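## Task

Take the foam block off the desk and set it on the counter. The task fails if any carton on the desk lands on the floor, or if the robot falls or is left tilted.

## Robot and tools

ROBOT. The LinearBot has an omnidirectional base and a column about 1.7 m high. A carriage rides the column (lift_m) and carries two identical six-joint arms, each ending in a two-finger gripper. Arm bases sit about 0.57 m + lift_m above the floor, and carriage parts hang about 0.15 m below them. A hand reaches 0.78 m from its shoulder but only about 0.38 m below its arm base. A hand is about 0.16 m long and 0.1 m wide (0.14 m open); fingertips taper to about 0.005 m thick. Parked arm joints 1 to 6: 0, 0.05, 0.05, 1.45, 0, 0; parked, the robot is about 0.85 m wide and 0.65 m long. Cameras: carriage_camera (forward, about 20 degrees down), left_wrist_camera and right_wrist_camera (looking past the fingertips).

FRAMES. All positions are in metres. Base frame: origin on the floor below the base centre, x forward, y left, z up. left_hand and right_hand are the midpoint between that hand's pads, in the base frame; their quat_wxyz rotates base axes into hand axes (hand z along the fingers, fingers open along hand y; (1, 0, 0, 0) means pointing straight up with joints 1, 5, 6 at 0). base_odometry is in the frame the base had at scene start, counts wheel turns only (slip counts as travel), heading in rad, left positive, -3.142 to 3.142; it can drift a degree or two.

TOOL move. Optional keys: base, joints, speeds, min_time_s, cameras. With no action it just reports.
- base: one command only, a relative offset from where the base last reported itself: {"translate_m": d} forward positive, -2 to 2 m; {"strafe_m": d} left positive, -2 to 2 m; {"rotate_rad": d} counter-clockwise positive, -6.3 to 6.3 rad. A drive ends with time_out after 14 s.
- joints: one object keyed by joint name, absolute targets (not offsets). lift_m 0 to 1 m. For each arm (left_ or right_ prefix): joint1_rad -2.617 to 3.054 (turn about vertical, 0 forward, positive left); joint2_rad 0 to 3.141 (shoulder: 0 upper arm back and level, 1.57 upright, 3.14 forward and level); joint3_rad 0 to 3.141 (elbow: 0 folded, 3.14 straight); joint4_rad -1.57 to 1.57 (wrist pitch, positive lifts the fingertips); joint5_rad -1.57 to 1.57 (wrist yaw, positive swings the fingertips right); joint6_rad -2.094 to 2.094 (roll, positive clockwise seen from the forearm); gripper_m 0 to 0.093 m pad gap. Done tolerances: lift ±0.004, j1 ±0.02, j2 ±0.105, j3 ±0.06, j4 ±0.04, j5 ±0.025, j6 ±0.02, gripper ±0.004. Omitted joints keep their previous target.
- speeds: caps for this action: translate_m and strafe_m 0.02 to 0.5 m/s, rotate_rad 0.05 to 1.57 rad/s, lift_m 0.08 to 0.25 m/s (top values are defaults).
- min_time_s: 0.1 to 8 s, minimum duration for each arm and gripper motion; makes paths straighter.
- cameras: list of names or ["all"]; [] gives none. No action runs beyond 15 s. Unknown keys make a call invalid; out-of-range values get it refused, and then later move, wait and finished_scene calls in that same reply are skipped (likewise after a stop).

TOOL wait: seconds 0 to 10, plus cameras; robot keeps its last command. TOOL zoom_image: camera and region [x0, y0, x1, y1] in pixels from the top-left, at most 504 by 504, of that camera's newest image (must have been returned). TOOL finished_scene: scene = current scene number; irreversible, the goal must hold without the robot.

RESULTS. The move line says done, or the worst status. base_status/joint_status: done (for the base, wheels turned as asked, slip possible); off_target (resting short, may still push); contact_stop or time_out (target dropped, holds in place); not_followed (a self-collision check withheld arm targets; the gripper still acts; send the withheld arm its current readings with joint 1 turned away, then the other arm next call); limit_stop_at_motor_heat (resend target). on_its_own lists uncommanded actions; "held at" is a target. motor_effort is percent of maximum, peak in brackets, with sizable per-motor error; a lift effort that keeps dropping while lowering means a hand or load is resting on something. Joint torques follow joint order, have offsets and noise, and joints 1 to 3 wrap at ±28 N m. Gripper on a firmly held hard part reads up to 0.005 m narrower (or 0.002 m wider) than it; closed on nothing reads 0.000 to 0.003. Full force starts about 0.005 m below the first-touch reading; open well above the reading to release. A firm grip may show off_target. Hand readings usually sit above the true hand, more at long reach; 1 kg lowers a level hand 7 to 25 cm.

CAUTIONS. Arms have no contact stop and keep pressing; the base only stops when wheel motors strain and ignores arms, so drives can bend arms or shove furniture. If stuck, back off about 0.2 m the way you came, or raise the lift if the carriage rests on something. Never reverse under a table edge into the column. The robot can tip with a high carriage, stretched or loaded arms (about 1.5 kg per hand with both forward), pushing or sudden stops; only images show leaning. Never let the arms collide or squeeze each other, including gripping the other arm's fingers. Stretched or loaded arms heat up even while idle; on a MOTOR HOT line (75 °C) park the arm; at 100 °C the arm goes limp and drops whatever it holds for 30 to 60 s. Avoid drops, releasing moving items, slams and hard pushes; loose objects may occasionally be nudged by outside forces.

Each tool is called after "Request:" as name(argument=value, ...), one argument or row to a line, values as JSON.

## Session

Request:
move(
  cameras=["carriage_camera"],
)

Request:
move(
  base={"rotate_rad": 1.57},
  joints={"lift_m": 0.7},
  cameras=["carriage_camera"],
)

Request:
move(
  base={"rotate_rad": 1.57},
  joints={"lift_m": 0.9},
  cameras=["carriage_camera"],
)

Request:
move(
  base={"rotate_rad": 1.57},
  joints={"lift_m": 0.9},
  cameras=["carriage_camera"],
)

Scene clock: 0.00 s.
Joint torques (N m): no reading
base_odometry: x=+0.000 y=+0.000 heading=+0.000
base_status: not commanded
joint_positions: lift_m=+0.300 left_joint1_rad=-0.005 left_joint2_rad=+0.047 left_joint3_rad=+0.038 left_joint4_rad=+1.447 left_joint5_rad=-0.039 left_joint6_rad=-0.008 left_gripper_m=+0.09396 right_joint1_rad=+0.004 right_joint2_rad=+0.041 right_joint3_rad=+0.059 right_joint4_rad=+1.485 right_joint5_rad=-0.003 right_joint6_rad=+0.011 right_gripper_m=+0.09396
joint_status: not commanded
motor_effort: lift_m=+30 drive_wheels=-2
left_hand: x=+0.2672 y=+0.3155 z=+1.2819 quat_wxyz=(+0.998, -0.020, +0.066, -0.006) (m; base frame)
right_hand: x=+0.2494 y=-0.3084 z=+1.2885 quat_wxyz=(+0.999, -0.001, +0.034, +0.008) (m; base frame)
pictures: carriage_camera
Images, in order (width x height): carriage_camera 504x504.

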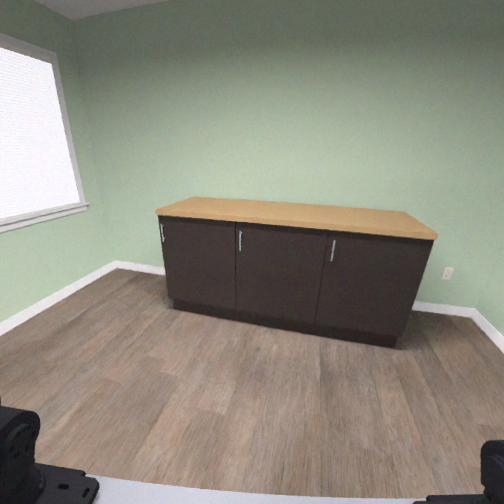

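Scene clock: 3.10 s.
Joint torques (N m): left_arm=[0.7 4.25 6 -0.22 -0.09 -0.04] | right_arm=[-0.01 4.51 6.98 -0.29 0.01 -0.11]
move: done
base_odometry: x=+0.000 y=+0.000 heading=+1.569
base_status: done
joint_positions: lift_m=+0.700 left_joint1_rad=-0.005 left_joint2_rad=+0.047 left_joint3_rad=+0.038 left_joint4_rad=+1.446 left_joint5_rad=-0.039 left_joint6_rad=-0.008 left_gripper_m=+0.09397 right_joint1_rad=+0.004 right_joint2_rad=+0.041 right_joint3_rad=+0.059 right_joint4_rad=+1.485 right_joint5_rad=-0.003 right_joint6_rad=+0.011 right_gripper_m=+0.09397
joint_status: all done
motor_effort: lift_m=+31(38) drive_wheels=+5(18)
left_hand: x=+0.2673 y=+0.3155 z=+1.6818 quat_wxyz=(+0.998, -0.020, +0.067, -0.006) (m; base frame)
right_hand: x=+0.2494 y=-0.3084 z=+1.6884 quat_wxyz=(+0.999, -0.001, +0.034, +0.008) (m; base frame)
pictures: carriage_camera
Images, in order (width x height): carriage_camera 504x504.

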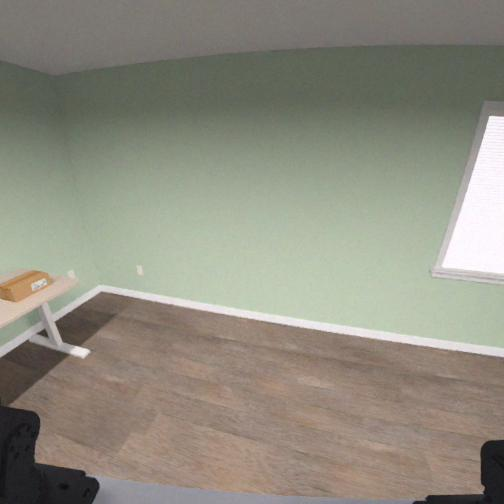

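Scene clock: 6.20 s.
Joint torques (N m): left_arm=[0.57 4.23 5.97 -0.19 -0.1 -0.05] | right_arm=[-0.08 4.49 6.97 -0.3 0.01 -0.11]
move: done
base_odometry: x=+0.000 y=+0.000 heading=+3.139
base_status: done
joint_positions: lift_m=+0.900 left_joint1_rad=-0.005 left_joint2_rad=+0.047 left_joint3_rad=+0.038 left_joint4_rad=+1.446 left_joint5_rad=-0.039 left_joint6_rad=-0.008 left_gripper_m=+0.09398 right_joint1_rad=+0.004 right_joint2_rad=+0.041 right_joint3_rad=+0.059 right_joint4_rad=+1.485 right_joint5_rad=-0.003 right_joint6_rad=+0.011 right_gripper_m=+0.09398
joint_status: all done
motor_effort: lift_m=+31(38) drive_wheels=+8(14)
left_hand: x=+0.2675 y=+0.3155 z=+1.8817 quat_wxyz=(+0.998, -0.020, +0.067, -0.006) (m; base frame)
right_hand: x=+0.2494 y=-0.3084 z=+1.8884 quat_wxyz=(+0.999, -0.001, +0.034, +0.008) (m; base frame)
pictures: carriage_camera
Images, in order (width x height): carriage_camera 504x504.

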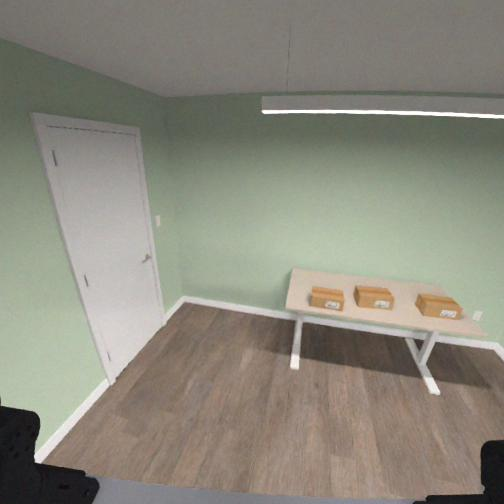

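Scene clock: 9.30 s.
Joint torques (N m): left_arm=[0.57 4.22 6.04 -0.2 -0.1 -0.05] | right_arm=[-0.08 4.48 7.02 -0.29 0 -0.12]
move: done
base_odometry: x=+0.000 y=+0.000 heading=-1.575
base_status: done
joint_positions: lift_m=+0.900 left_joint1_rad=-0.005 left_joint2_rad=+0.047 left_joint3_rad=+0.038 left_joint4_rad=+1.446 left_joint5_rad=-0.039 left_joint6_rad=-0.008 left_gripper_m=+0.09398 right_joint1_rad=+0.004 right_joint2_rad=+0.041 right_joint3_rad=+0.059 right_joint4_rad=+1.485 right_joint5_rad=-0.003 right_joint6_rad=+0.011 right_gripper_m=+0.09398
joint_status: all done
motor_effort: lift_m=+31(31) drive_wheels=+7(15)
left_hand: x=+0.2675 y=+0.3155 z=+1.8817 quat_wxyz=(+0.998, -0.020, +0.067, -0.006) (m; base frame)
right_hand: x=+0.2494 y=-0.3084 z=+1.8884 quat_wxyz=(+0.999, -0.001, +0.034, +0.008) (m; base frame)
pictures: carriage_camera
Images, in order (width x height): carriage_camera 504x504.

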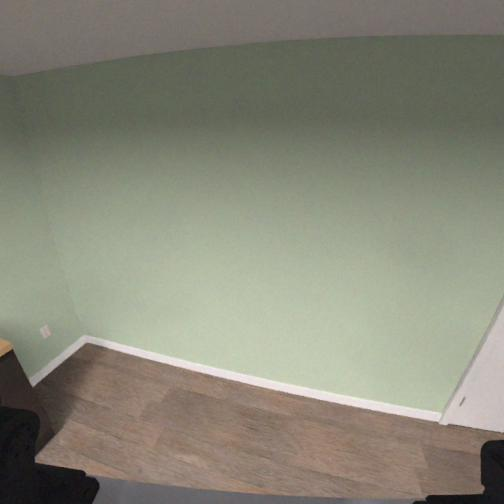

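Request:
move(
  base={"rotate_rad": -1.638},
  cameras=[],
)

Request:
move(
  base={"strafe_m": -0.8},
  joints={"lift_m": 1.0},
  cameras=[],
)

Request:
move(
  base={"translate_m": 1.0},
  cameras=["carriage_camera"],
)

Request:
zoom_image(
  camera="carriage_camera",
  region=[50, 250, 450, 504],
)

Scene clock: 26.83 s.
Joint torques (N m): left_arm=[0.61 4.22 6.01 -0.19 -0.08 -0.04] | right_arm=[-0.02 4.51 6.97 -0.29 0 -0.12]
move: done
base_odometry: x=+0.000 y=+0.000 heading=+3.071
base_status: done
joint_positions: lift_m=+0.900 left_joint1_rad=-0.005 left_joint2_rad=+0.047 left_joint3_rad=+0.038 left_joint4_rad=+1.445 left_joint5_rad=-0.039 left_joint6_rad=-0.008 left_gripper_m=+0.09399 right_joint1_rad=+0.004 right_joint2_rad=+0.041 right_joint3_rad=+0.059 right_joint4_rad=+1.485 right_joint5_rad=-0.003 right_joint6_rad=+0.011 right_gripper_m=+0.09399
joint_status: not commanded
motor_effort: lift_m=+31(31) drive_wheels=+6(16)
left_hand: x=+0.2677 y=+0.3156 z=+1.8817 quat_wxyz=(+0.998, -0.020, +0.067, -0.006) (m; base frame)
right_hand: x=+0.2494 y=-0.3084 z=+1.8884 quat_wxyz=(+0.999, -0.001, +0.034, +0.008) (m; base frame)
pictures: none
No camera images: "cameras" was empty.

Scene clock: 30.70 s.
Joint torques (N m): left_arm=[0.7 4.29 5.98 -0.21 -0.06 -0.04] | right_arm=[-0.1 4.48 6.97 -0.29 0 -0.12]
move: done
base_odometry: x=+0.058 y=+0.798 heading=+3.070
base_status: done
joint_positions: lift_m=+0.997 left_joint1_rad=-0.005 left_joint2_rad=+0.047 left_joint3_rad=+0.038 left_joint4_rad=+1.445 left_joint5_rad=-0.039 left_joint6_rad=-0.008 left_gripper_m=+0.09399 right_joint1_rad=+0.005 right_joint2_rad=+0.041 right_joint3_rad=+0.059 right_joint4_rad=+1.485 right_joint5_rad=-0.003 right_joint6_rad=+0.011 right_gripper_m=+0.09399
joint_status: all done
joint sent to its limit — lift_m, upper limit.
motor_effort: lift_m=+31(38) drive_wheels=-9(22)
left_hand: x=+0.2676 y=+0.3155 z=+1.9788 quat_wxyz=(+0.998, -0.020, +0.067, -0.005) (m; base frame)
right_hand: x=+0.2494 y=-0.3084 z=+1.9855 quat_wxyz=(+0.999, -0.001, +0.034, +0.008) (m; base frame)
pictures: none
No camera images: "cameras" was empty.

Scene clock: 35.13 s.
Joint torques (N m): left_arm=[0.58 4.21 5.97 -0.2 -0.08 -0.04] | right_arm=[-0.09 4.48 6.99 -0.3 0 -0.12]
move: done
base_odometry: x=-0.940 y=+0.871 heading=+3.069
base_status: done
joint_positions: lift_m=+0.997 left_joint1_rad=-0.005 left_joint2_rad=+0.047 left_joint3_rad=+0.038 left_joint4_rad=+1.444 left_joint5_rad=-0.039 left_joint6_rad=-0.008 left_gripper_m=+0.09399 right_joint1_rad=+0.005 right_joint2_rad=+0.041 right_joint3_rad=+0.059 right_joint4_rad=+1.485 right_joint5_rad=-0.003 right_joint6_rad=+0.011 right_gripper_m=+0.09399
joint_status: not commanded
motor_effort: lift_m=+31(31) drive_wheels=-5(17)
left_hand: x=+0.2677 y=+0.3155 z=+1.9788 quat_wxyz=(+0.998, -0.020, +0.068, -0.005) (m; base frame)
right_hand: x=+0.2495 y=-0.3084 z=+1.9854 quat_wxyz=(+0.999, -0.001, +0.034, +0.008) (m; base frame)
pictures: carriage_camera
Images, in order (width x height): carriage_camera 504x504.

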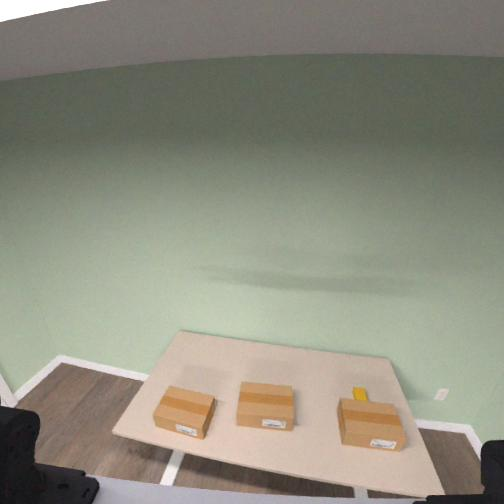

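Scaled by 1.260 from the camera's 504x504 image, which has a finer 720x720 frame.

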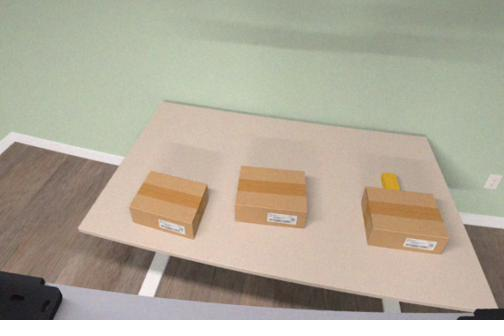

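Request:
move(
  base={"rotate_rad": -0.082},
  cameras=[],
)

Request:
move(
  base={"strafe_m": -0.79},
  joints={"left_joint1_rad": -0.03, "left_joint2_rad": 3.09, "left_joint3_rad": 2.174, "left_joint4_rad": -0.829, "left_joint5_rad": 0, "left_joint6_rad": 0, "lift_m": 0.85},
  min_time_s=2.2,
  cameras=[],
)

Request:
move(
  base={"translate_m": 0.42},
  joints={"lift_m": 0.65},
  speeds={"translate_m": 0.3},
  cameras=["carriage_camera", "left_wrist_camera"],
)

Scene clock: 82.83 s.
Joint torques (N m): left_arm=[0.55 4.22 5.97 -0.17 -0.08 -0.05] | right_arm=[-0.08 4.52 7.02 -0.28 0.01 -0.11]
move: done
base_odometry: x=-0.940 y=+0.871 heading=+2.988
base_status: done
joint_positions: lift_m=+0.997 left_joint1_rad=-0.005 left_joint2_rad=+0.047 left_joint3_rad=+0.038 left_joint4_rad=+1.445 left_joint5_rad=-0.039 left_joint6_rad=-0.008 left_gripper_m=+0.09399 right_joint1_rad=+0.005 right_joint2_rad=+0.041 right_joint3_rad=+0.059 right_joint4_rad=+1.485 right_joint5_rad=-0.003 right_joint6_rad=+0.011 right_gripper_m=+0.09399
joint_status: not commanded
motor_effort: lift_m=+31(31) drive_wheels=-5(10)
left_hand: x=+0.2677 y=+0.3155 z=+1.9788 quat_wxyz=(+0.998, -0.020, +0.067, -0.005) (m; base frame)
right_hand: x=+0.2495 y=-0.3084 z=+1.9854 quat_wxyz=(+0.999, -0.001, +0.034, +0.008) (m; base frame)
pictures: none
No camera images: "cameras" was empty.

Scene clock: 86.67 s.
Joint torques (N m): left_arm=[0.88 -15.32 6.94 0.01 -0.03 0.04] | right_arm=[-0.09 4.46 6.95 -0.29 -0.01 -0.12]
move: done
base_odometry: x=-0.819 y=+1.652 heading=+2.988
base_status: done
joint_positions: lift_m=+0.850 left_joint1_rad=-0.032 left_joint2_rad=+3.074 left_joint3_rad=+2.157 left_joint4_rad=-0.817 left_joint5_rad=-0.006 left_joint6_rad=-0.008 left_gripper_m=+0.09399 right_joint1_rad=+0.005 right_joint2_rad=+0.041 right_joint3_rad=+0.059 right_joint4_rad=+1.485 right_joint5_rad=-0.003 right_joint6_rad=+0.011 right_gripper_m=+0.09399
joint_status: all done
motor_effort: lift_m=+27(28) drive_wheels=-5(14)
left_hand: x=+0.6729 y=+0.2961 z=+1.1355 quat_wxyz=(-0.081, +0.012, +0.997, +0.005) (m; base frame)
right_hand: x=+0.2495 y=-0.3084 z=+1.8387 quat_wxyz=(+0.999, -0.001, +0.034, +0.008) (m; base frame)
pictures: none
No camera images: "cameras" was empty.

Scene clock: 89.67 s.
Joint torques (N m): left_arm=[0.73 -16.03 6.56 0.05 -0.06 0.05] | right_arm=[-0.12 4.46 6.98 -0.29 0.01 -0.11]
move: done
base_odometry: x=-1.234 y=+1.716 heading=+2.987
base_status: done
joint_positions: lift_m=+0.650 left_joint1_rad=-0.032 left_joint2_rad=+3.082 left_joint3_rad=+2.161 left_joint4_rad=-0.826 left_joint5_rad=-0.006 left_joint6_rad=-0.008 left_gripper_m=+0.09399 right_joint1_rad=+0.005 right_joint2_rad=+0.041 right_joint3_rad=+0.059 right_joint4_rad=+1.485 right_joint5_rad=-0.003 right_joint6_rad=+0.011 right_gripper_m=+0.09399
joint_status: all done
motor_effort: lift_m=+28(28) drive_wheels=-7(16)
left_hand: x=+0.6691 y=+0.2961 z=+0.9332 quat_wxyz=(-0.088, +0.012, +0.996, +0.005) (m; base frame)
right_hand: x=+0.2495 y=-0.3084 z=+1.6386 quat_wxyz=(+0.999, -0.001, +0.034, +0.008) (m; base frame)
pictures: carriage_camera, left_wrist_camera
Images, in order (width x height): carriage_camera 504x504, left_wrist_camera 504x504.

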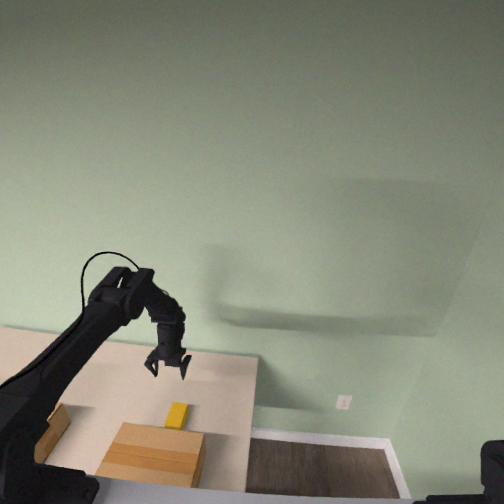

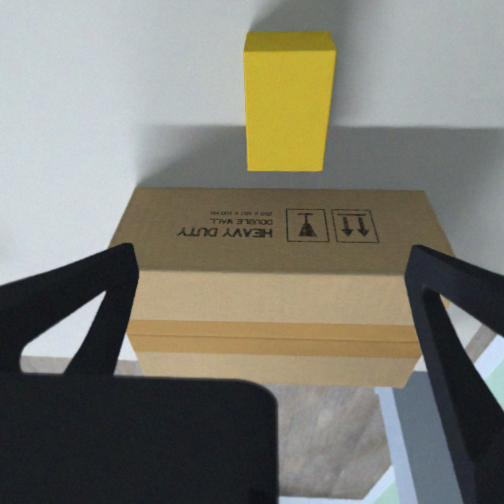

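Request:
move(
  joints={"left_joint1_rad": -0.058, "lift_m": 0.52},
  cameras=["carriage_camera", "left_wrist_camera"],
)

Scene clock: 103.87 s.
Joint torques (N m): left_arm=[0.69 -16.12 6.28 0.07 -0.06 0.05] | right_arm=[-0.09 4.51 7.05 -0.29 -0.01 -0.13]
move: done
base_odometry: x=-1.234 y=+1.716 heading=+2.987
base_status: not commanded
joint_positions: lift_m=+0.520 left_joint1_rad=-0.059 left_joint2_rad=+3.082 left_joint3_rad=+2.164 left_joint4_rad=-0.828 left_joint5_rad=-0.005 left_joint6_rad=-0.008 left_gripper_m=+0.09399 right_joint1_rad=+0.005 right_joint2_rad=+0.041 right_joint3_rad=+0.059 right_joint4_rad=+1.485 right_joint5_rad=-0.003 right_joint6_rad=+0.011 right_gripper_m=+0.09399
joint_status: all done
motor_effort: lift_m=+28(29) drive_wheels=+6(9)
left_hand: x=+0.6690 y=+0.2844 z=+0.8034 quat_wxyz=(-0.088, +0.025, +0.996, +0.006) (m; base frame)
right_hand: x=+0.2495 y=-0.3084 z=+1.5087 quat_wxyz=(+0.999, -0.001, +0.034, +0.008) (m; base frame)
pictures: carriage_camera, left_wrist_camera
Images, in order (width x height): carriage_camera 504x504, left_wrist_camera 504x504.

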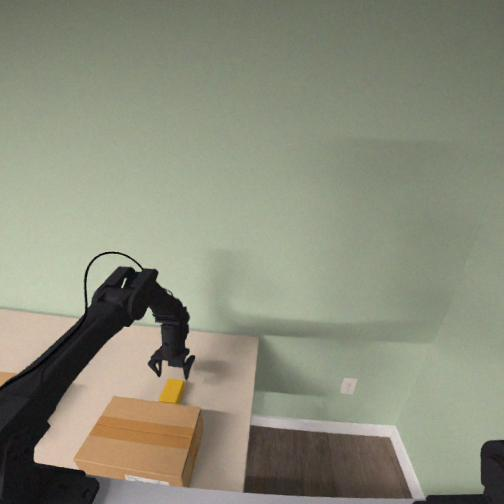

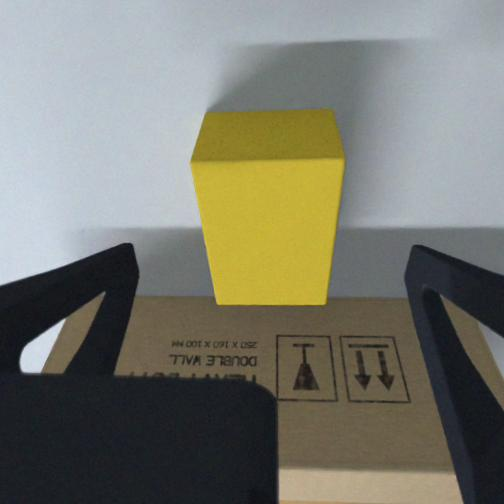

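Request:
move(
  joints={"lift_m": 0.478},
  speeds={"lift_m": 0.12},
  cameras=["left_wrist_camera"],
)

Request:
move(
  joints={"left_gripper_m": 0.05},
  min_time_s=1.5,
  cameras=["left_wrist_camera"],
)

Scene clock: 116.07 s.
Joint torques (N m): left_arm=[0.62 -16.38 6.11 0.09 -0.06 0.05] | right_arm=[-0.1 4.53 6.99 -0.29 0 -0.12]
move: done
base_odometry: x=-1.234 y=+1.716 heading=+2.987
base_status: not commanded
joint_positions: lift_m=+0.478 left_joint1_rad=-0.059 left_joint2_rad=+3.083 left_joint3_rad=+2.165 left_joint4_rad=-0.828 left_joint5_rad=-0.005 left_joint6_rad=-0.008 left_gripper_m=+0.09399 right_joint1_rad=+0.005 right_joint2_rad=+0.041 right_joint3_rad=+0.059 right_joint4_rad=+1.485 right_joint5_rad=-0.003 right_joint6_rad=+0.011 right_gripper_m=+0.09399
joint_status: all done
motor_effort: lift_m=+27(29) drive_wheels=+5(11)
left_hand: x=+0.6695 y=+0.2843 z=+0.7616 quat_wxyz=(-0.087, +0.025, +0.996, +0.006) (m; base frame)
right_hand: x=+0.2495 y=-0.3084 z=+1.4667 quat_wxyz=(+0.999, -0.001, +0.034, +0.008) (m; base frame)
pictures: left_wrist_camera
Images, in order (width x height): left_wrist_camera 504x504.

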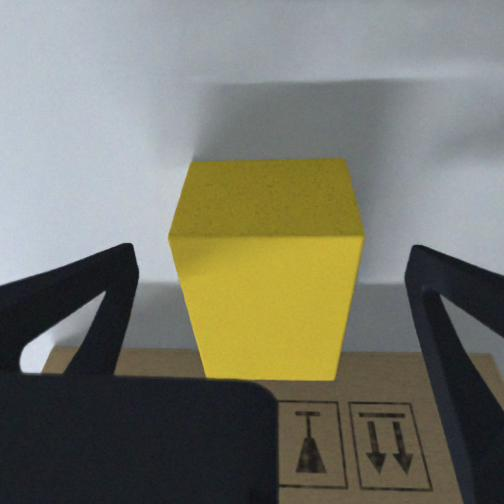

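Scene clock: 117.87 s.
Joint torques (N m): left_arm=[0.61 -16.2 6.08 0.09 -0.06 0.05] | right_arm=[-0.09 4.49 6.99 -0.29 0 -0.13]
move: off_target
base_odometry: x=-1.234 y=+1.716 heading=+2.987
base_status: not commanded
joint_positions: lift_m=+0.478 left_joint1_rad=-0.059 left_joint2_rad=+3.083 left_joint3_rad=+2.165 left_joint4_rad=-0.828 left_joint5_rad=-0.005 left_joint6_rad=-0.008 left_gripper_m=+0.05422 right_joint1_rad=+0.005 right_joint2_rad=+0.041 right_joint3_rad=+0.059 right_joint4_rad=+1.485 right_joint5_rad=-0.003 right_joint6_rad=+0.011 right_gripper_m=+0.09399
joint_status: left_gripper_m off_target (ended at +0.05424, target +0.05000)
motor_effort: lift_m=+28(28) drive_wheels=-6(10)
left_hand: x=+0.6695 y=+0.2843 z=+0.7616 quat_wxyz=(-0.087, +0.025, +0.996, +0.006) (m; base frame)
right_hand: x=+0.2495 y=-0.3084 z=+1.4667 quat_wxyz=(+0.999, -0.001, +0.034, +0.008) (m; base frame)
pictures: left_wrist_camera
Images, in order (width x height): left_wrist_camera 504x504.

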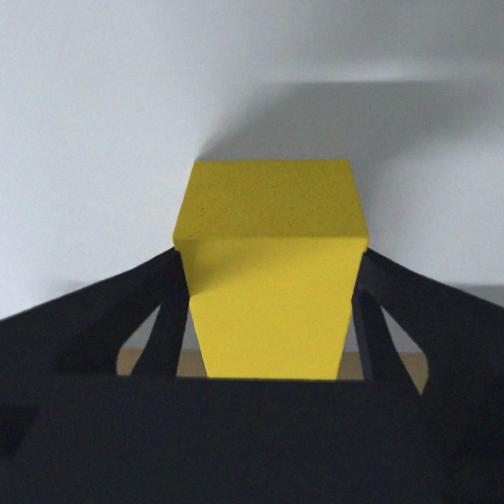

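Request:
move(
  joints={"lift_m": 0.7, "left_gripper_m": 0.047},
  cameras=["left_wrist_camera"],
)

Request:
move(
  base={"translate_m": -0.5},
  cameras=[],
)

Request:
move(
  base={"strafe_m": 1.44},
  cameras=[],
)

Request:
move(
  base={"rotate_rad": -3.047},
  joints={"lift_m": 0.8},
  speeds={"rotate_rad": 1.2},
  cameras=["carriage_camera"],
)

Request:
move(
  base={"translate_m": 1.3},
  cameras=["carriage_camera", "left_wrist_camera"],
)

Scene clock: 153.20 s.
Joint torques (N m): left_arm=[0.66 -16.34 5.98 0.12 -0.06 0.05] | right_arm=[-0.14 4.46 6.98 -0.29 0 -0.11]
move: off_target
base_odometry: x=-1.234 y=+1.716 heading=+2.987
base_status: not commanded
joint_positions: lift_m=+0.700 left_joint1_rad=-0.059 left_joint2_rad=+3.084 left_joint3_rad=+2.166 left_joint4_rad=-0.830 left_joint5_rad=-0.005 left_joint6_rad=-0.008 left_gripper_m=+0.05419 right_joint1_rad=+0.005 right_joint2_rad=+0.041 right_joint3_rad=+0.059 right_joint4_rad=+1.485 right_joint5_rad=-0.003 right_joint6_rad=+0.011 right_gripper_m=+0.09399
joint_status: left_gripper_m off_target (ended at +0.05418, target +0.04700); the others done
motor_effort: lift_m=+31(37) drive_wheels=-7(10)
left_hand: x=+0.6688 y=+0.2844 z=+0.9828 quat_wxyz=(-0.088, +0.025, +0.996, +0.006) (m; base frame)
right_hand: x=+0.2495 y=-0.3084 z=+1.6883 quat_wxyz=(+0.999, -0.001, +0.034, +0.008) (m; base frame)
pictures: left_wrist_camera
Images, in order (width x height): left_wrist_camera 504x504.

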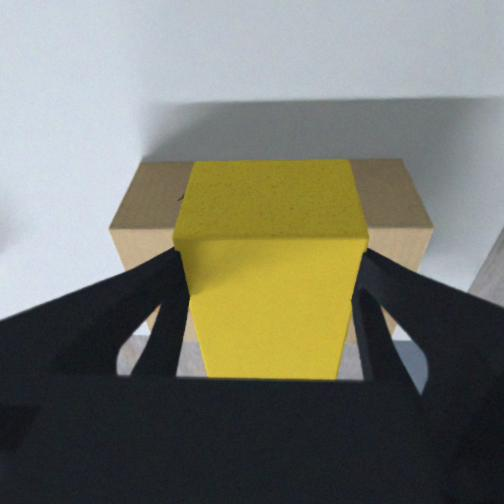

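Scene clock: 156.47 s.
Joint torques (N m): left_arm=[0.5 -16.29 6.05 0.1 -0.06 0.04] | right_arm=[-0.13 4.57 6.97 -0.28 0 -0.11]
move: done
base_odometry: x=-0.740 y=+1.640 heading=+2.987
base_status: done
joint_positions: lift_m=+0.700 left_joint1_rad=-0.057 left_joint2_rad=+3.084 left_joint3_rad=+2.166 left_joint4_rad=-0.830 left_joint5_rad=-0.005 left_joint6_rad=-0.008 left_gripper_m=+0.05419 right_joint1_rad=+0.005 right_joint2_rad=+0.041 right_joint3_rad=+0.059 right_joint4_rad=+1.485 right_joint5_rad=-0.003 right_joint6_rad=+0.011 right_gripper_m=+0.09399
joint_status: not commanded
motor_effort: lift_m=+31(31) drive_wheels=-3(14)
left_hand: x=+0.6688 y=+0.2850 z=+0.9828 quat_wxyz=(-0.088, +0.024, +0.996, +0.005) (m; base frame)
right_hand: x=+0.2496 y=-0.3084 z=+1.6883 quat_wxyz=(+0.999, -0.001, +0.034, +0.008) (m; base frame)
pictures: none
No camera images: "cameras" was empty.

Scene clock: 161.63 s.
Joint torques (N m): left_arm=[0.55 -16.32 6 0.09 -0.07 0.04] | right_arm=[-0.14 4.55 6.98 -0.28 0.01 -0.13]
move: done
base_odometry: x=-0.961 y=+0.217 heading=+2.988
base_status: done
joint_positions: lift_m=+0.700 left_joint1_rad=-0.057 left_joint2_rad=+3.084 left_joint3_rad=+2.166 left_joint4_rad=-0.830 left_joint5_rad=-0.004 left_joint6_rad=-0.008 left_gripper_m=+0.05418 right_joint1_rad=+0.005 right_joint2_rad=+0.041 right_joint3_rad=+0.059 right_joint4_rad=+1.485 right_joint5_rad=-0.003 right_joint6_rad=+0.011 right_gripper_m=+0.09399
joint_status: not commanded
motor_effort: lift_m=+31(31) drive_wheels=-6(11)
left_hand: x=+0.6688 y=+0.2846 z=+0.9828 quat_wxyz=(-0.088, +0.025, +0.996, +0.005) (m; base frame)
right_hand: x=+0.2496 y=-0.3084 z=+1.6883 quat_wxyz=(+0.999, -0.001, +0.034, +0.008) (m; base frame)
pictures: none
No camera images: "cameras" was empty.

Scene clock: 165.97 s.
Joint torques (N m): left_arm=[0.77 -16.55 5.94 0 -0.03 0.05] | right_arm=[-0.12 4.48 6.99 -0.27 0 -0.12]
move: done
base_odometry: x=-0.961 y=+0.217 heading=-0.059
base_status: done
joint_positions: lift_m=+0.800 left_joint1_rad=-0.060 left_joint2_rad=+3.086 left_joint3_rad=+2.167 left_joint4_rad=-0.819 left_joint5_rad=-0.004 left_joint6_rad=-0.008 left_gripper_m=+0.05419 right_joint1_rad=+0.005 right_joint2_rad=+0.041 right_joint3_rad=+0.059 right_joint4_rad=+1.484 right_joint5_rad=-0.003 right_joint6_rad=+0.011 right_gripper_m=+0.09400
joint_status: all done
motor_effort: lift_m=+31(38) drive_wheels=+5(18)
left_hand: x=+0.6709 y=+0.2833 z=+1.0817 quat_wxyz=(-0.084, +0.026, +0.996, +0.005) (m; base frame)
right_hand: x=+0.2497 y=-0.3084 z=+1.7884 quat_wxyz=(+0.999, -0.001, +0.034, +0.008) (m; base frame)
pictures: carriage_camera
Images, in order (width x height): carriage_camera 504x504.

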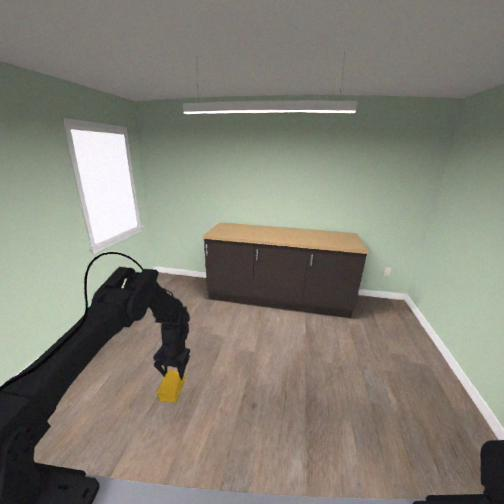

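Scene clock: 170.87 s.
Joint torques (N m): left_arm=[0.77 -16.44 5.94 0.03 -0.07 0.04] | right_arm=[-0.1 4.46 6.91 -0.28 0 -0.12]
move: done
base_odometry: x=+0.337 y=+0.138 heading=-0.060
base_status: done
joint_positions: lift_m=+0.800 left_joint1_rad=-0.060 left_joint2_rad=+3.086 left_joint3_rad=+2.167 left_joint4_rad=-0.823 left_joint5_rad=-0.003 left_joint6_rad=-0.008 left_gripper_m=+0.05418 right_joint1_rad=+0.005 right_joint2_rad=+0.041 right_joint3_rad=+0.059 right_joint4_rad=+1.484 right_joint5_rad=-0.003 right_joint6_rad=+0.011 right_gripper_m=+0.09400
joint_status: not commanded
motor_effort: lift_m=+31(31) drive_wheels=-13(24)
left_hand: x=+0.6700 y=+0.2833 z=+1.0819 quat_wxyz=(-0.085, +0.026, +0.996, +0.005) (m; base frame)
right_hand: x=+0.2497 y=-0.3084 z=+1.7884 quat_wxyz=(+0.999, -0.001, +0.034, +0.008) (m; base frame)
pictures: carriage_camera, left_wrist_camera
Images, in order (width x height): carriage_camera 504x504, left_wrist_camera 504x504.

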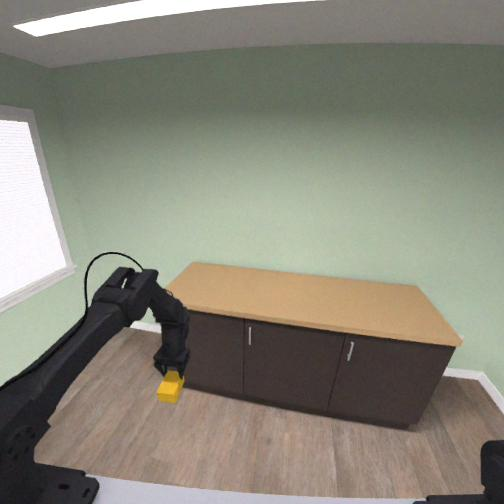

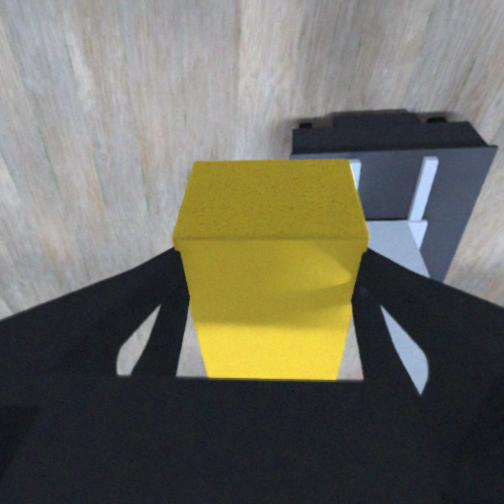

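Request:
move(
  base={"rotate_rad": -0.1},
  cameras=[],
)

Request:
move(
  base={"translate_m": 0.75},
  joints={"lift_m": 0.74},
  speeds={"translate_m": 0.4},
  cameras=["carriage_camera", "left_wrist_camera"],
)

Scene clock: 182.50 s.
Joint torques (N m): left_arm=[0.94 -16.51 5.91 0.06 -0.09 0.05] | right_arm=[-0.09 4.52 7.01 -0.28 0 -0.13]
move: done
base_odometry: x=+0.337 y=+0.138 heading=-0.159
base_status: done
joint_positions: lift_m=+0.800 left_joint1_rad=-0.062 left_joint2_rad=+3.086 left_joint3_rad=+2.167 left_joint4_rad=-0.825 left_joint5_rad=-0.003 left_joint6_rad=-0.008 left_gripper_m=+0.05418 right_joint1_rad=+0.005 right_joint2_rad=+0.041 right_joint3_rad=+0.059 right_joint4_rad=+1.484 right_joint5_rad=-0.003 right_joint6_rad=+0.011 right_gripper_m=+0.09400
joint_status: not commanded
motor_effort: lift_m=+31(31) drive_wheels=-5(10)
left_hand: x=+0.6696 y=+0.2822 z=+1.0819 quat_wxyz=(-0.086, +0.027, +0.996, +0.004) (m; base frame)
right_hand: x=+0.2497 y=-0.3084 z=+1.7884 quat_wxyz=(+0.999, -0.001, +0.034, +0.008) (m; base frame)
pictures: none
No camera images: "cameras" was empty.

Scene clock: 186.37 s.
Joint torques (N m): left_arm=[0.95 -16.68 5.89 0.09 -0.1 0.05] | right_arm=[-0.1 4.48 6.98 -0.28 -0.01 -0.12]
move: done
base_odometry: x=+1.077 y=+0.017 heading=-0.161
base_status: done
joint_positions: lift_m=+0.740 left_joint1_rad=-0.062 left_joint2_rad=+3.088 left_joint3_rad=+2.167 left_joint4_rad=-0.830 left_joint5_rad=-0.003 left_joint6_rad=-0.008 left_gripper_m=+0.05418 right_joint1_rad=+0.005 right_joint2_rad=+0.041 right_joint3_rad=+0.059 right_joint4_rad=+1.484 right_joint5_rad=-0.003 right_joint6_rad=+0.011 right_gripper_m=+0.09400
joint_status: all done
motor_effort: lift_m=+28(30) drive_wheels=-10(23)
left_hand: x=+0.6676 y=+0.2823 z=+1.0216 quat_wxyz=(-0.090, +0.027, +0.996, +0.005) (m; base frame)
right_hand: x=+0.2497 y=-0.3084 z=+1.7286 quat_wxyz=(+0.999, -0.001, +0.034, +0.008) (m; base frame)
pictures: carriage_camera, left_wrist_camera
Images, in order (width x height): carriage_camera 504x504, left_wrist_camera 504x504.

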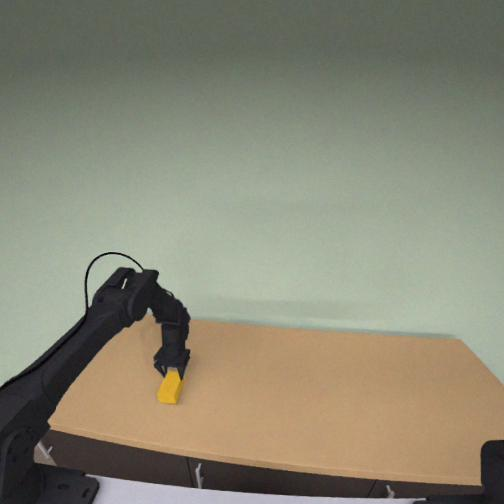

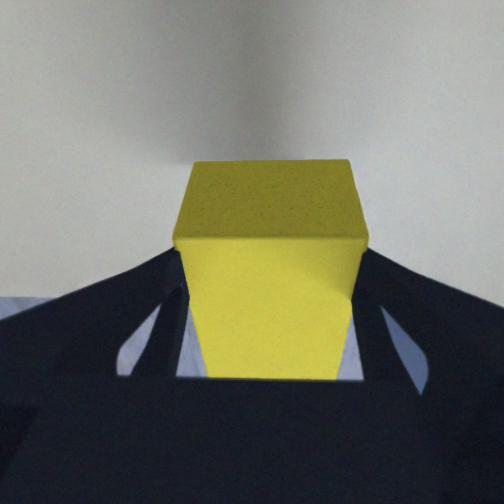

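Request:
move(
  joints={"lift_m": 0.7},
  speeds={"lift_m": 0.1},
  cameras=[],
)

Request:
move(
  joints={"lift_m": 0.685},
  speeds={"lift_m": 0.08},
  cameras=["left_wrist_camera"],
)

Scene clock: 193.47 s.
Joint torques (N m): left_arm=[0.8 -16.72 5.91 0.09 -0.09 0.05] | right_arm=[-0.1 4.49 6.98 -0.27 0 -0.11]
move: done
base_odometry: x=+1.077 y=+0.017 heading=-0.161
base_status: not commanded
joint_positions: lift_m=+0.700 left_joint1_rad=-0.062 left_joint2_rad=+3.088 left_joint3_rad=+2.167 left_joint4_rad=-0.830 left_joint5_rad=-0.003 left_joint6_rad=-0.008 left_gripper_m=+0.05418 right_joint1_rad=+0.005 right_joint2_rad=+0.041 right_joint3_rad=+0.059 right_joint4_rad=+1.484 right_joint5_rad=-0.003 right_joint6_rad=+0.011 right_gripper_m=+0.09400
joint_status: all done
motor_effort: lift_m=+28(30) drive_wheels=-9(12)
left_hand: x=+0.6674 y=+0.2823 z=+0.9814 quat_wxyz=(-0.090, +0.027, +0.996, +0.005) (m; base frame)
right_hand: x=+0.2497 y=-0.3084 z=+1.6886 quat_wxyz=(+0.999, -0.001, +0.034, +0.008) (m; base frame)
pictures: none
No camera images: "cameras" was empty.

Scene clock: 194.03 s.
Joint torques (N m): left_arm=[0.9 -16.66 5.86 0.11 -0.08 0.05] | right_arm=[-0.09 4.48 6.99 -0.27 0 -0.12]
move: done
base_odometry: x=+1.077 y=+0.017 heading=-0.161
base_status: not commanded
joint_positions: lift_m=+0.685 left_joint1_rad=-0.062 left_joint2_rad=+3.088 left_joint3_rad=+2.168 left_joint4_rad=-0.830 left_joint5_rad=-0.003 left_joint6_rad=-0.008 left_gripper_m=+0.05418 right_joint1_rad=+0.005 right_joint2_rad=+0.041 right_joint3_rad=+0.059 right_joint4_rad=+1.484 right_joint5_rad=-0.003 right_joint6_rad=+0.011 right_gripper_m=+0.09400
joint_status: all done
motor_effort: lift_m=+28(29) drive_wheels=-10(12)
left_hand: x=+0.6677 y=+0.2823 z=+0.9666 quat_wxyz=(-0.090, +0.027, +0.996, +0.005) (m; base frame)
right_hand: x=+0.2497 y=-0.3084 z=+1.6736 quat_wxyz=(+0.999, -0.001, +0.034, +0.008) (m; base frame)
pictures: left_wrist_camera
Images, in order (width x height): left_wrist_camera 504x504.

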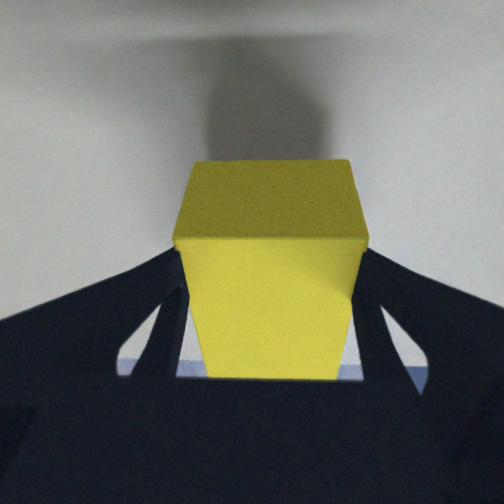

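Request:
move(
  joints={"lift_m": 0.677},
  speeds={"lift_m": 0.08},
  cameras=[],
)

Request:
move(
  joints={"lift_m": 0.67},
  speeds={"lift_m": 0.08},
  cameras=["left_wrist_camera"],
)

Scene clock: 199.03 s.
Joint torques (N m): left_arm=[1.07 -16.85 5.82 0.12 -0.09 0.04] | right_arm=[-0.13 4.48 6.97 -0.27 0 -0.12]
move: done
base_odometry: x=+1.077 y=+0.017 heading=-0.161
base_status: not commanded
joint_positions: lift_m=+0.677 left_joint1_rad=-0.062 left_joint2_rad=+3.090 left_joint3_rad=+2.168 left_joint4_rad=-0.830 left_joint5_rad=-0.003 left_joint6_rad=-0.008 left_gripper_m=+0.05418 right_joint1_rad=+0.005 right_joint2_rad=+0.041 right_joint3_rad=+0.059 right_joint4_rad=+1.484 right_joint5_rad=-0.003 right_joint6_rad=+0.011 right_gripper_m=+0.09400
joint_status: all done
motor_effort: lift_m=+28(29) drive_wheels=-11(13)
left_hand: x=+0.6672 y=+0.2824 z=+0.9580 quat_wxyz=(-0.090, +0.027, +0.996, +0.005) (m; base frame)
right_hand: x=+0.2497 y=-0.3084 z=+1.6656 quat_wxyz=(+0.999, -0.001, +0.034, +0.008) (m; base frame)
pictures: none
No camera images: "cameras" was empty.

Scene clock: 199.53 s.
Joint torques (N m): left_arm=[0.94 -16.76 5.68 0.05 -0.08 0.03] | right_arm=[-0.09 4.45 7.01 -0.28 -0.01 -0.12]
move: done
base_odometry: x=+1.077 y=+0.017 heading=-0.161
base_status: not commanded
joint_positions: lift_m=+0.670 left_joint1_rad=-0.062 left_joint2_rad=+3.089 left_joint3_rad=+2.169 left_joint4_rad=-0.826 left_joint5_rad=-0.003 left_joint6_rad=-0.008 left_gripper_m=+0.05418 right_joint1_rad=+0.005 right_joint2_rad=+0.041 right_joint3_rad=+0.059 right_joint4_rad=+1.484 right_joint5_rad=-0.003 right_joint6_rad=+0.011 right_gripper_m=+0.09400
joint_status: all done
motor_effort: lift_m=+26(29) drive_wheels=-10(11)
left_hand: x=+0.6690 y=+0.2822 z=+0.9517 quat_wxyz=(-0.087, +0.027, +0.996, +0.004) (m; base frame)
right_hand: x=+0.2497 y=-0.3084 z=+1.6588 quat_wxyz=(+0.999, -0.001, +0.034, +0.008) (m; base frame)
pictures: left_wrist_camera
Images, in order (width x height): left_wrist_camera 504x504.

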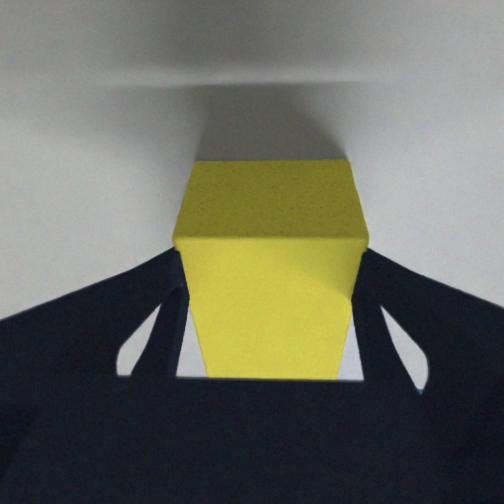

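Request:
move(
  joints={"lift_m": 0.667},
  speeds={"lift_m": 0.08},
  cameras=[],
)

Request:
move(
  joints={"left_gripper_m": 0.09},
  min_time_s=1.5,
  cameras=["left_wrist_camera"],
)

Request:
move(
  joints={"lift_m": 0.8},
  cameras=["left_wrist_camera", "carriage_camera"],
)

Scene clock: 204.80 s.
Joint torques (N m): left_arm=[0.88 -16.51 5.46 0.17 -0.09 0.04] | right_arm=[-0.09 4.45 7.02 -0.29 0 -0.13]
move: done
base_odometry: x=+1.077 y=+0.017 heading=-0.161
base_status: not commanded
joint_positions: lift_m=+0.667 left_joint1_rad=-0.062 left_joint2_rad=+3.086 left_joint3_rad=+2.172 left_joint4_rad=-0.835 left_joint5_rad=-0.003 left_joint6_rad=-0.008 left_gripper_m=+0.05418 right_joint1_rad=+0.005 right_joint2_rad=+0.041 right_joint3_rad=+0.059 right_joint4_rad=+1.484 right_joint5_rad=-0.003 right_joint6_rad=+0.011 right_gripper_m=+0.09400
joint_status: all done
motor_effort: lift_m=+25(26) drive_wheels=-9(11)
left_hand: x=+0.6690 y=+0.2822 z=+0.9507 quat_wxyz=(-0.089, +0.027, +0.996, +0.004) (m; base frame)
right_hand: x=+0.2497 y=-0.3084 z=+1.6558 quat_wxyz=(+0.999, -0.001, +0.034, +0.008) (m; base frame)
pictures: none
No camera images: "cameras" was empty.

Scene clock: 206.60 s.
Joint torques (N m): left_arm=[0.9 -16.55 5.46 0.16 -0.09 0.05] | right_arm=[-0.1 4.49 6.99 -0.27 0 -0.11]
move: done
base_odometry: x=+1.077 y=+0.017 heading=-0.161
base_status: not commanded
joint_positions: lift_m=+0.667 left_joint1_rad=-0.062 left_joint2_rad=+3.086 left_joint3_rad=+2.172 left_joint4_rad=-0.835 left_joint5_rad=-0.003 left_joint6_rad=-0.008 left_gripper_m=+0.08994 right_joint1_rad=+0.005 right_joint2_rad=+0.041 right_joint3_rad=+0.059 right_joint4_rad=+1.484 right_joint5_rad=-0.003 right_joint6_rad=+0.011 right_gripper_m=+0.09400
joint_status: all done
motor_effort: lift_m=+25(26) drive_wheels=-9(12)
left_hand: x=+0.6690 y=+0.2822 z=+0.9507 quat_wxyz=(-0.089, +0.027, +0.996, +0.004) (m; base frame)
right_hand: x=+0.2497 y=-0.3084 z=+1.6558 quat_wxyz=(+0.999, -0.001, +0.034, +0.008) (m; base frame)
pictures: left_wrist_camera
Images, in order (width x height): left_wrist_camera 504x504.

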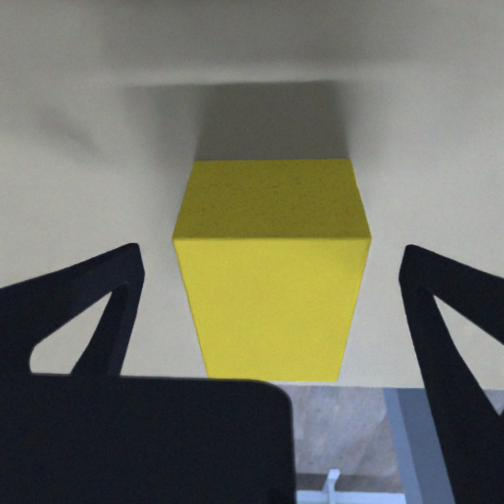

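Scene clock: 207.67 s.
Joint torques (N m): left_arm=[0.84 -16.47 5.45 0.14 -0.1 0.03] | right_arm=[-0.1 4.49 6.97 -0.27 0 -0.11]
move: done
base_odometry: x=+1.077 y=+0.017 heading=-0.161
base_status: not commanded
joint_positions: lift_m=+0.800 left_joint1_rad=-0.062 left_joint2_rad=+3.086 left_joint3_rad=+2.172 left_joint4_rad=-0.835 left_joint5_rad=-0.003 left_joint6_rad=-0.008 left_gripper_m=+0.08994 right_joint1_rad=+0.005 right_joint2_rad=+0.041 right_joint3_rad=+0.059 right_joint4_rad=+1.484 right_joint5_rad=-0.003 right_joint6_rad=+0.011 right_gripper_m=+0.09400
joint_status: all done
motor_effort: lift_m=+31(38) drive_wheels=-11(11)
left_hand: x=+0.6688 y=+0.2823 z=+1.0829 quat_wxyz=(-0.089, +0.027, +0.996, +0.004) (m; base frame)
right_hand: x=+0.2497 y=-0.3084 z=+1.7884 quat_wxyz=(+0.999, -0.001, +0.034, +0.008) (m; base frame)
pictures: carriage_camera, left_wrist_camera
Images, in order (width x height): carriage_camera 504x504, left_wrist_camera 504x504.

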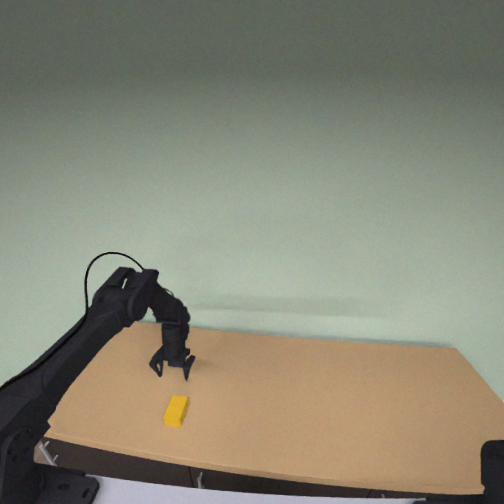

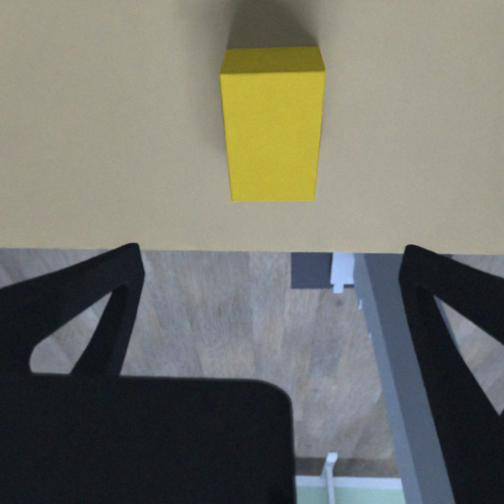

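Request:
finished_scene(
  scene=2,
)

The scene is finished: the task was done.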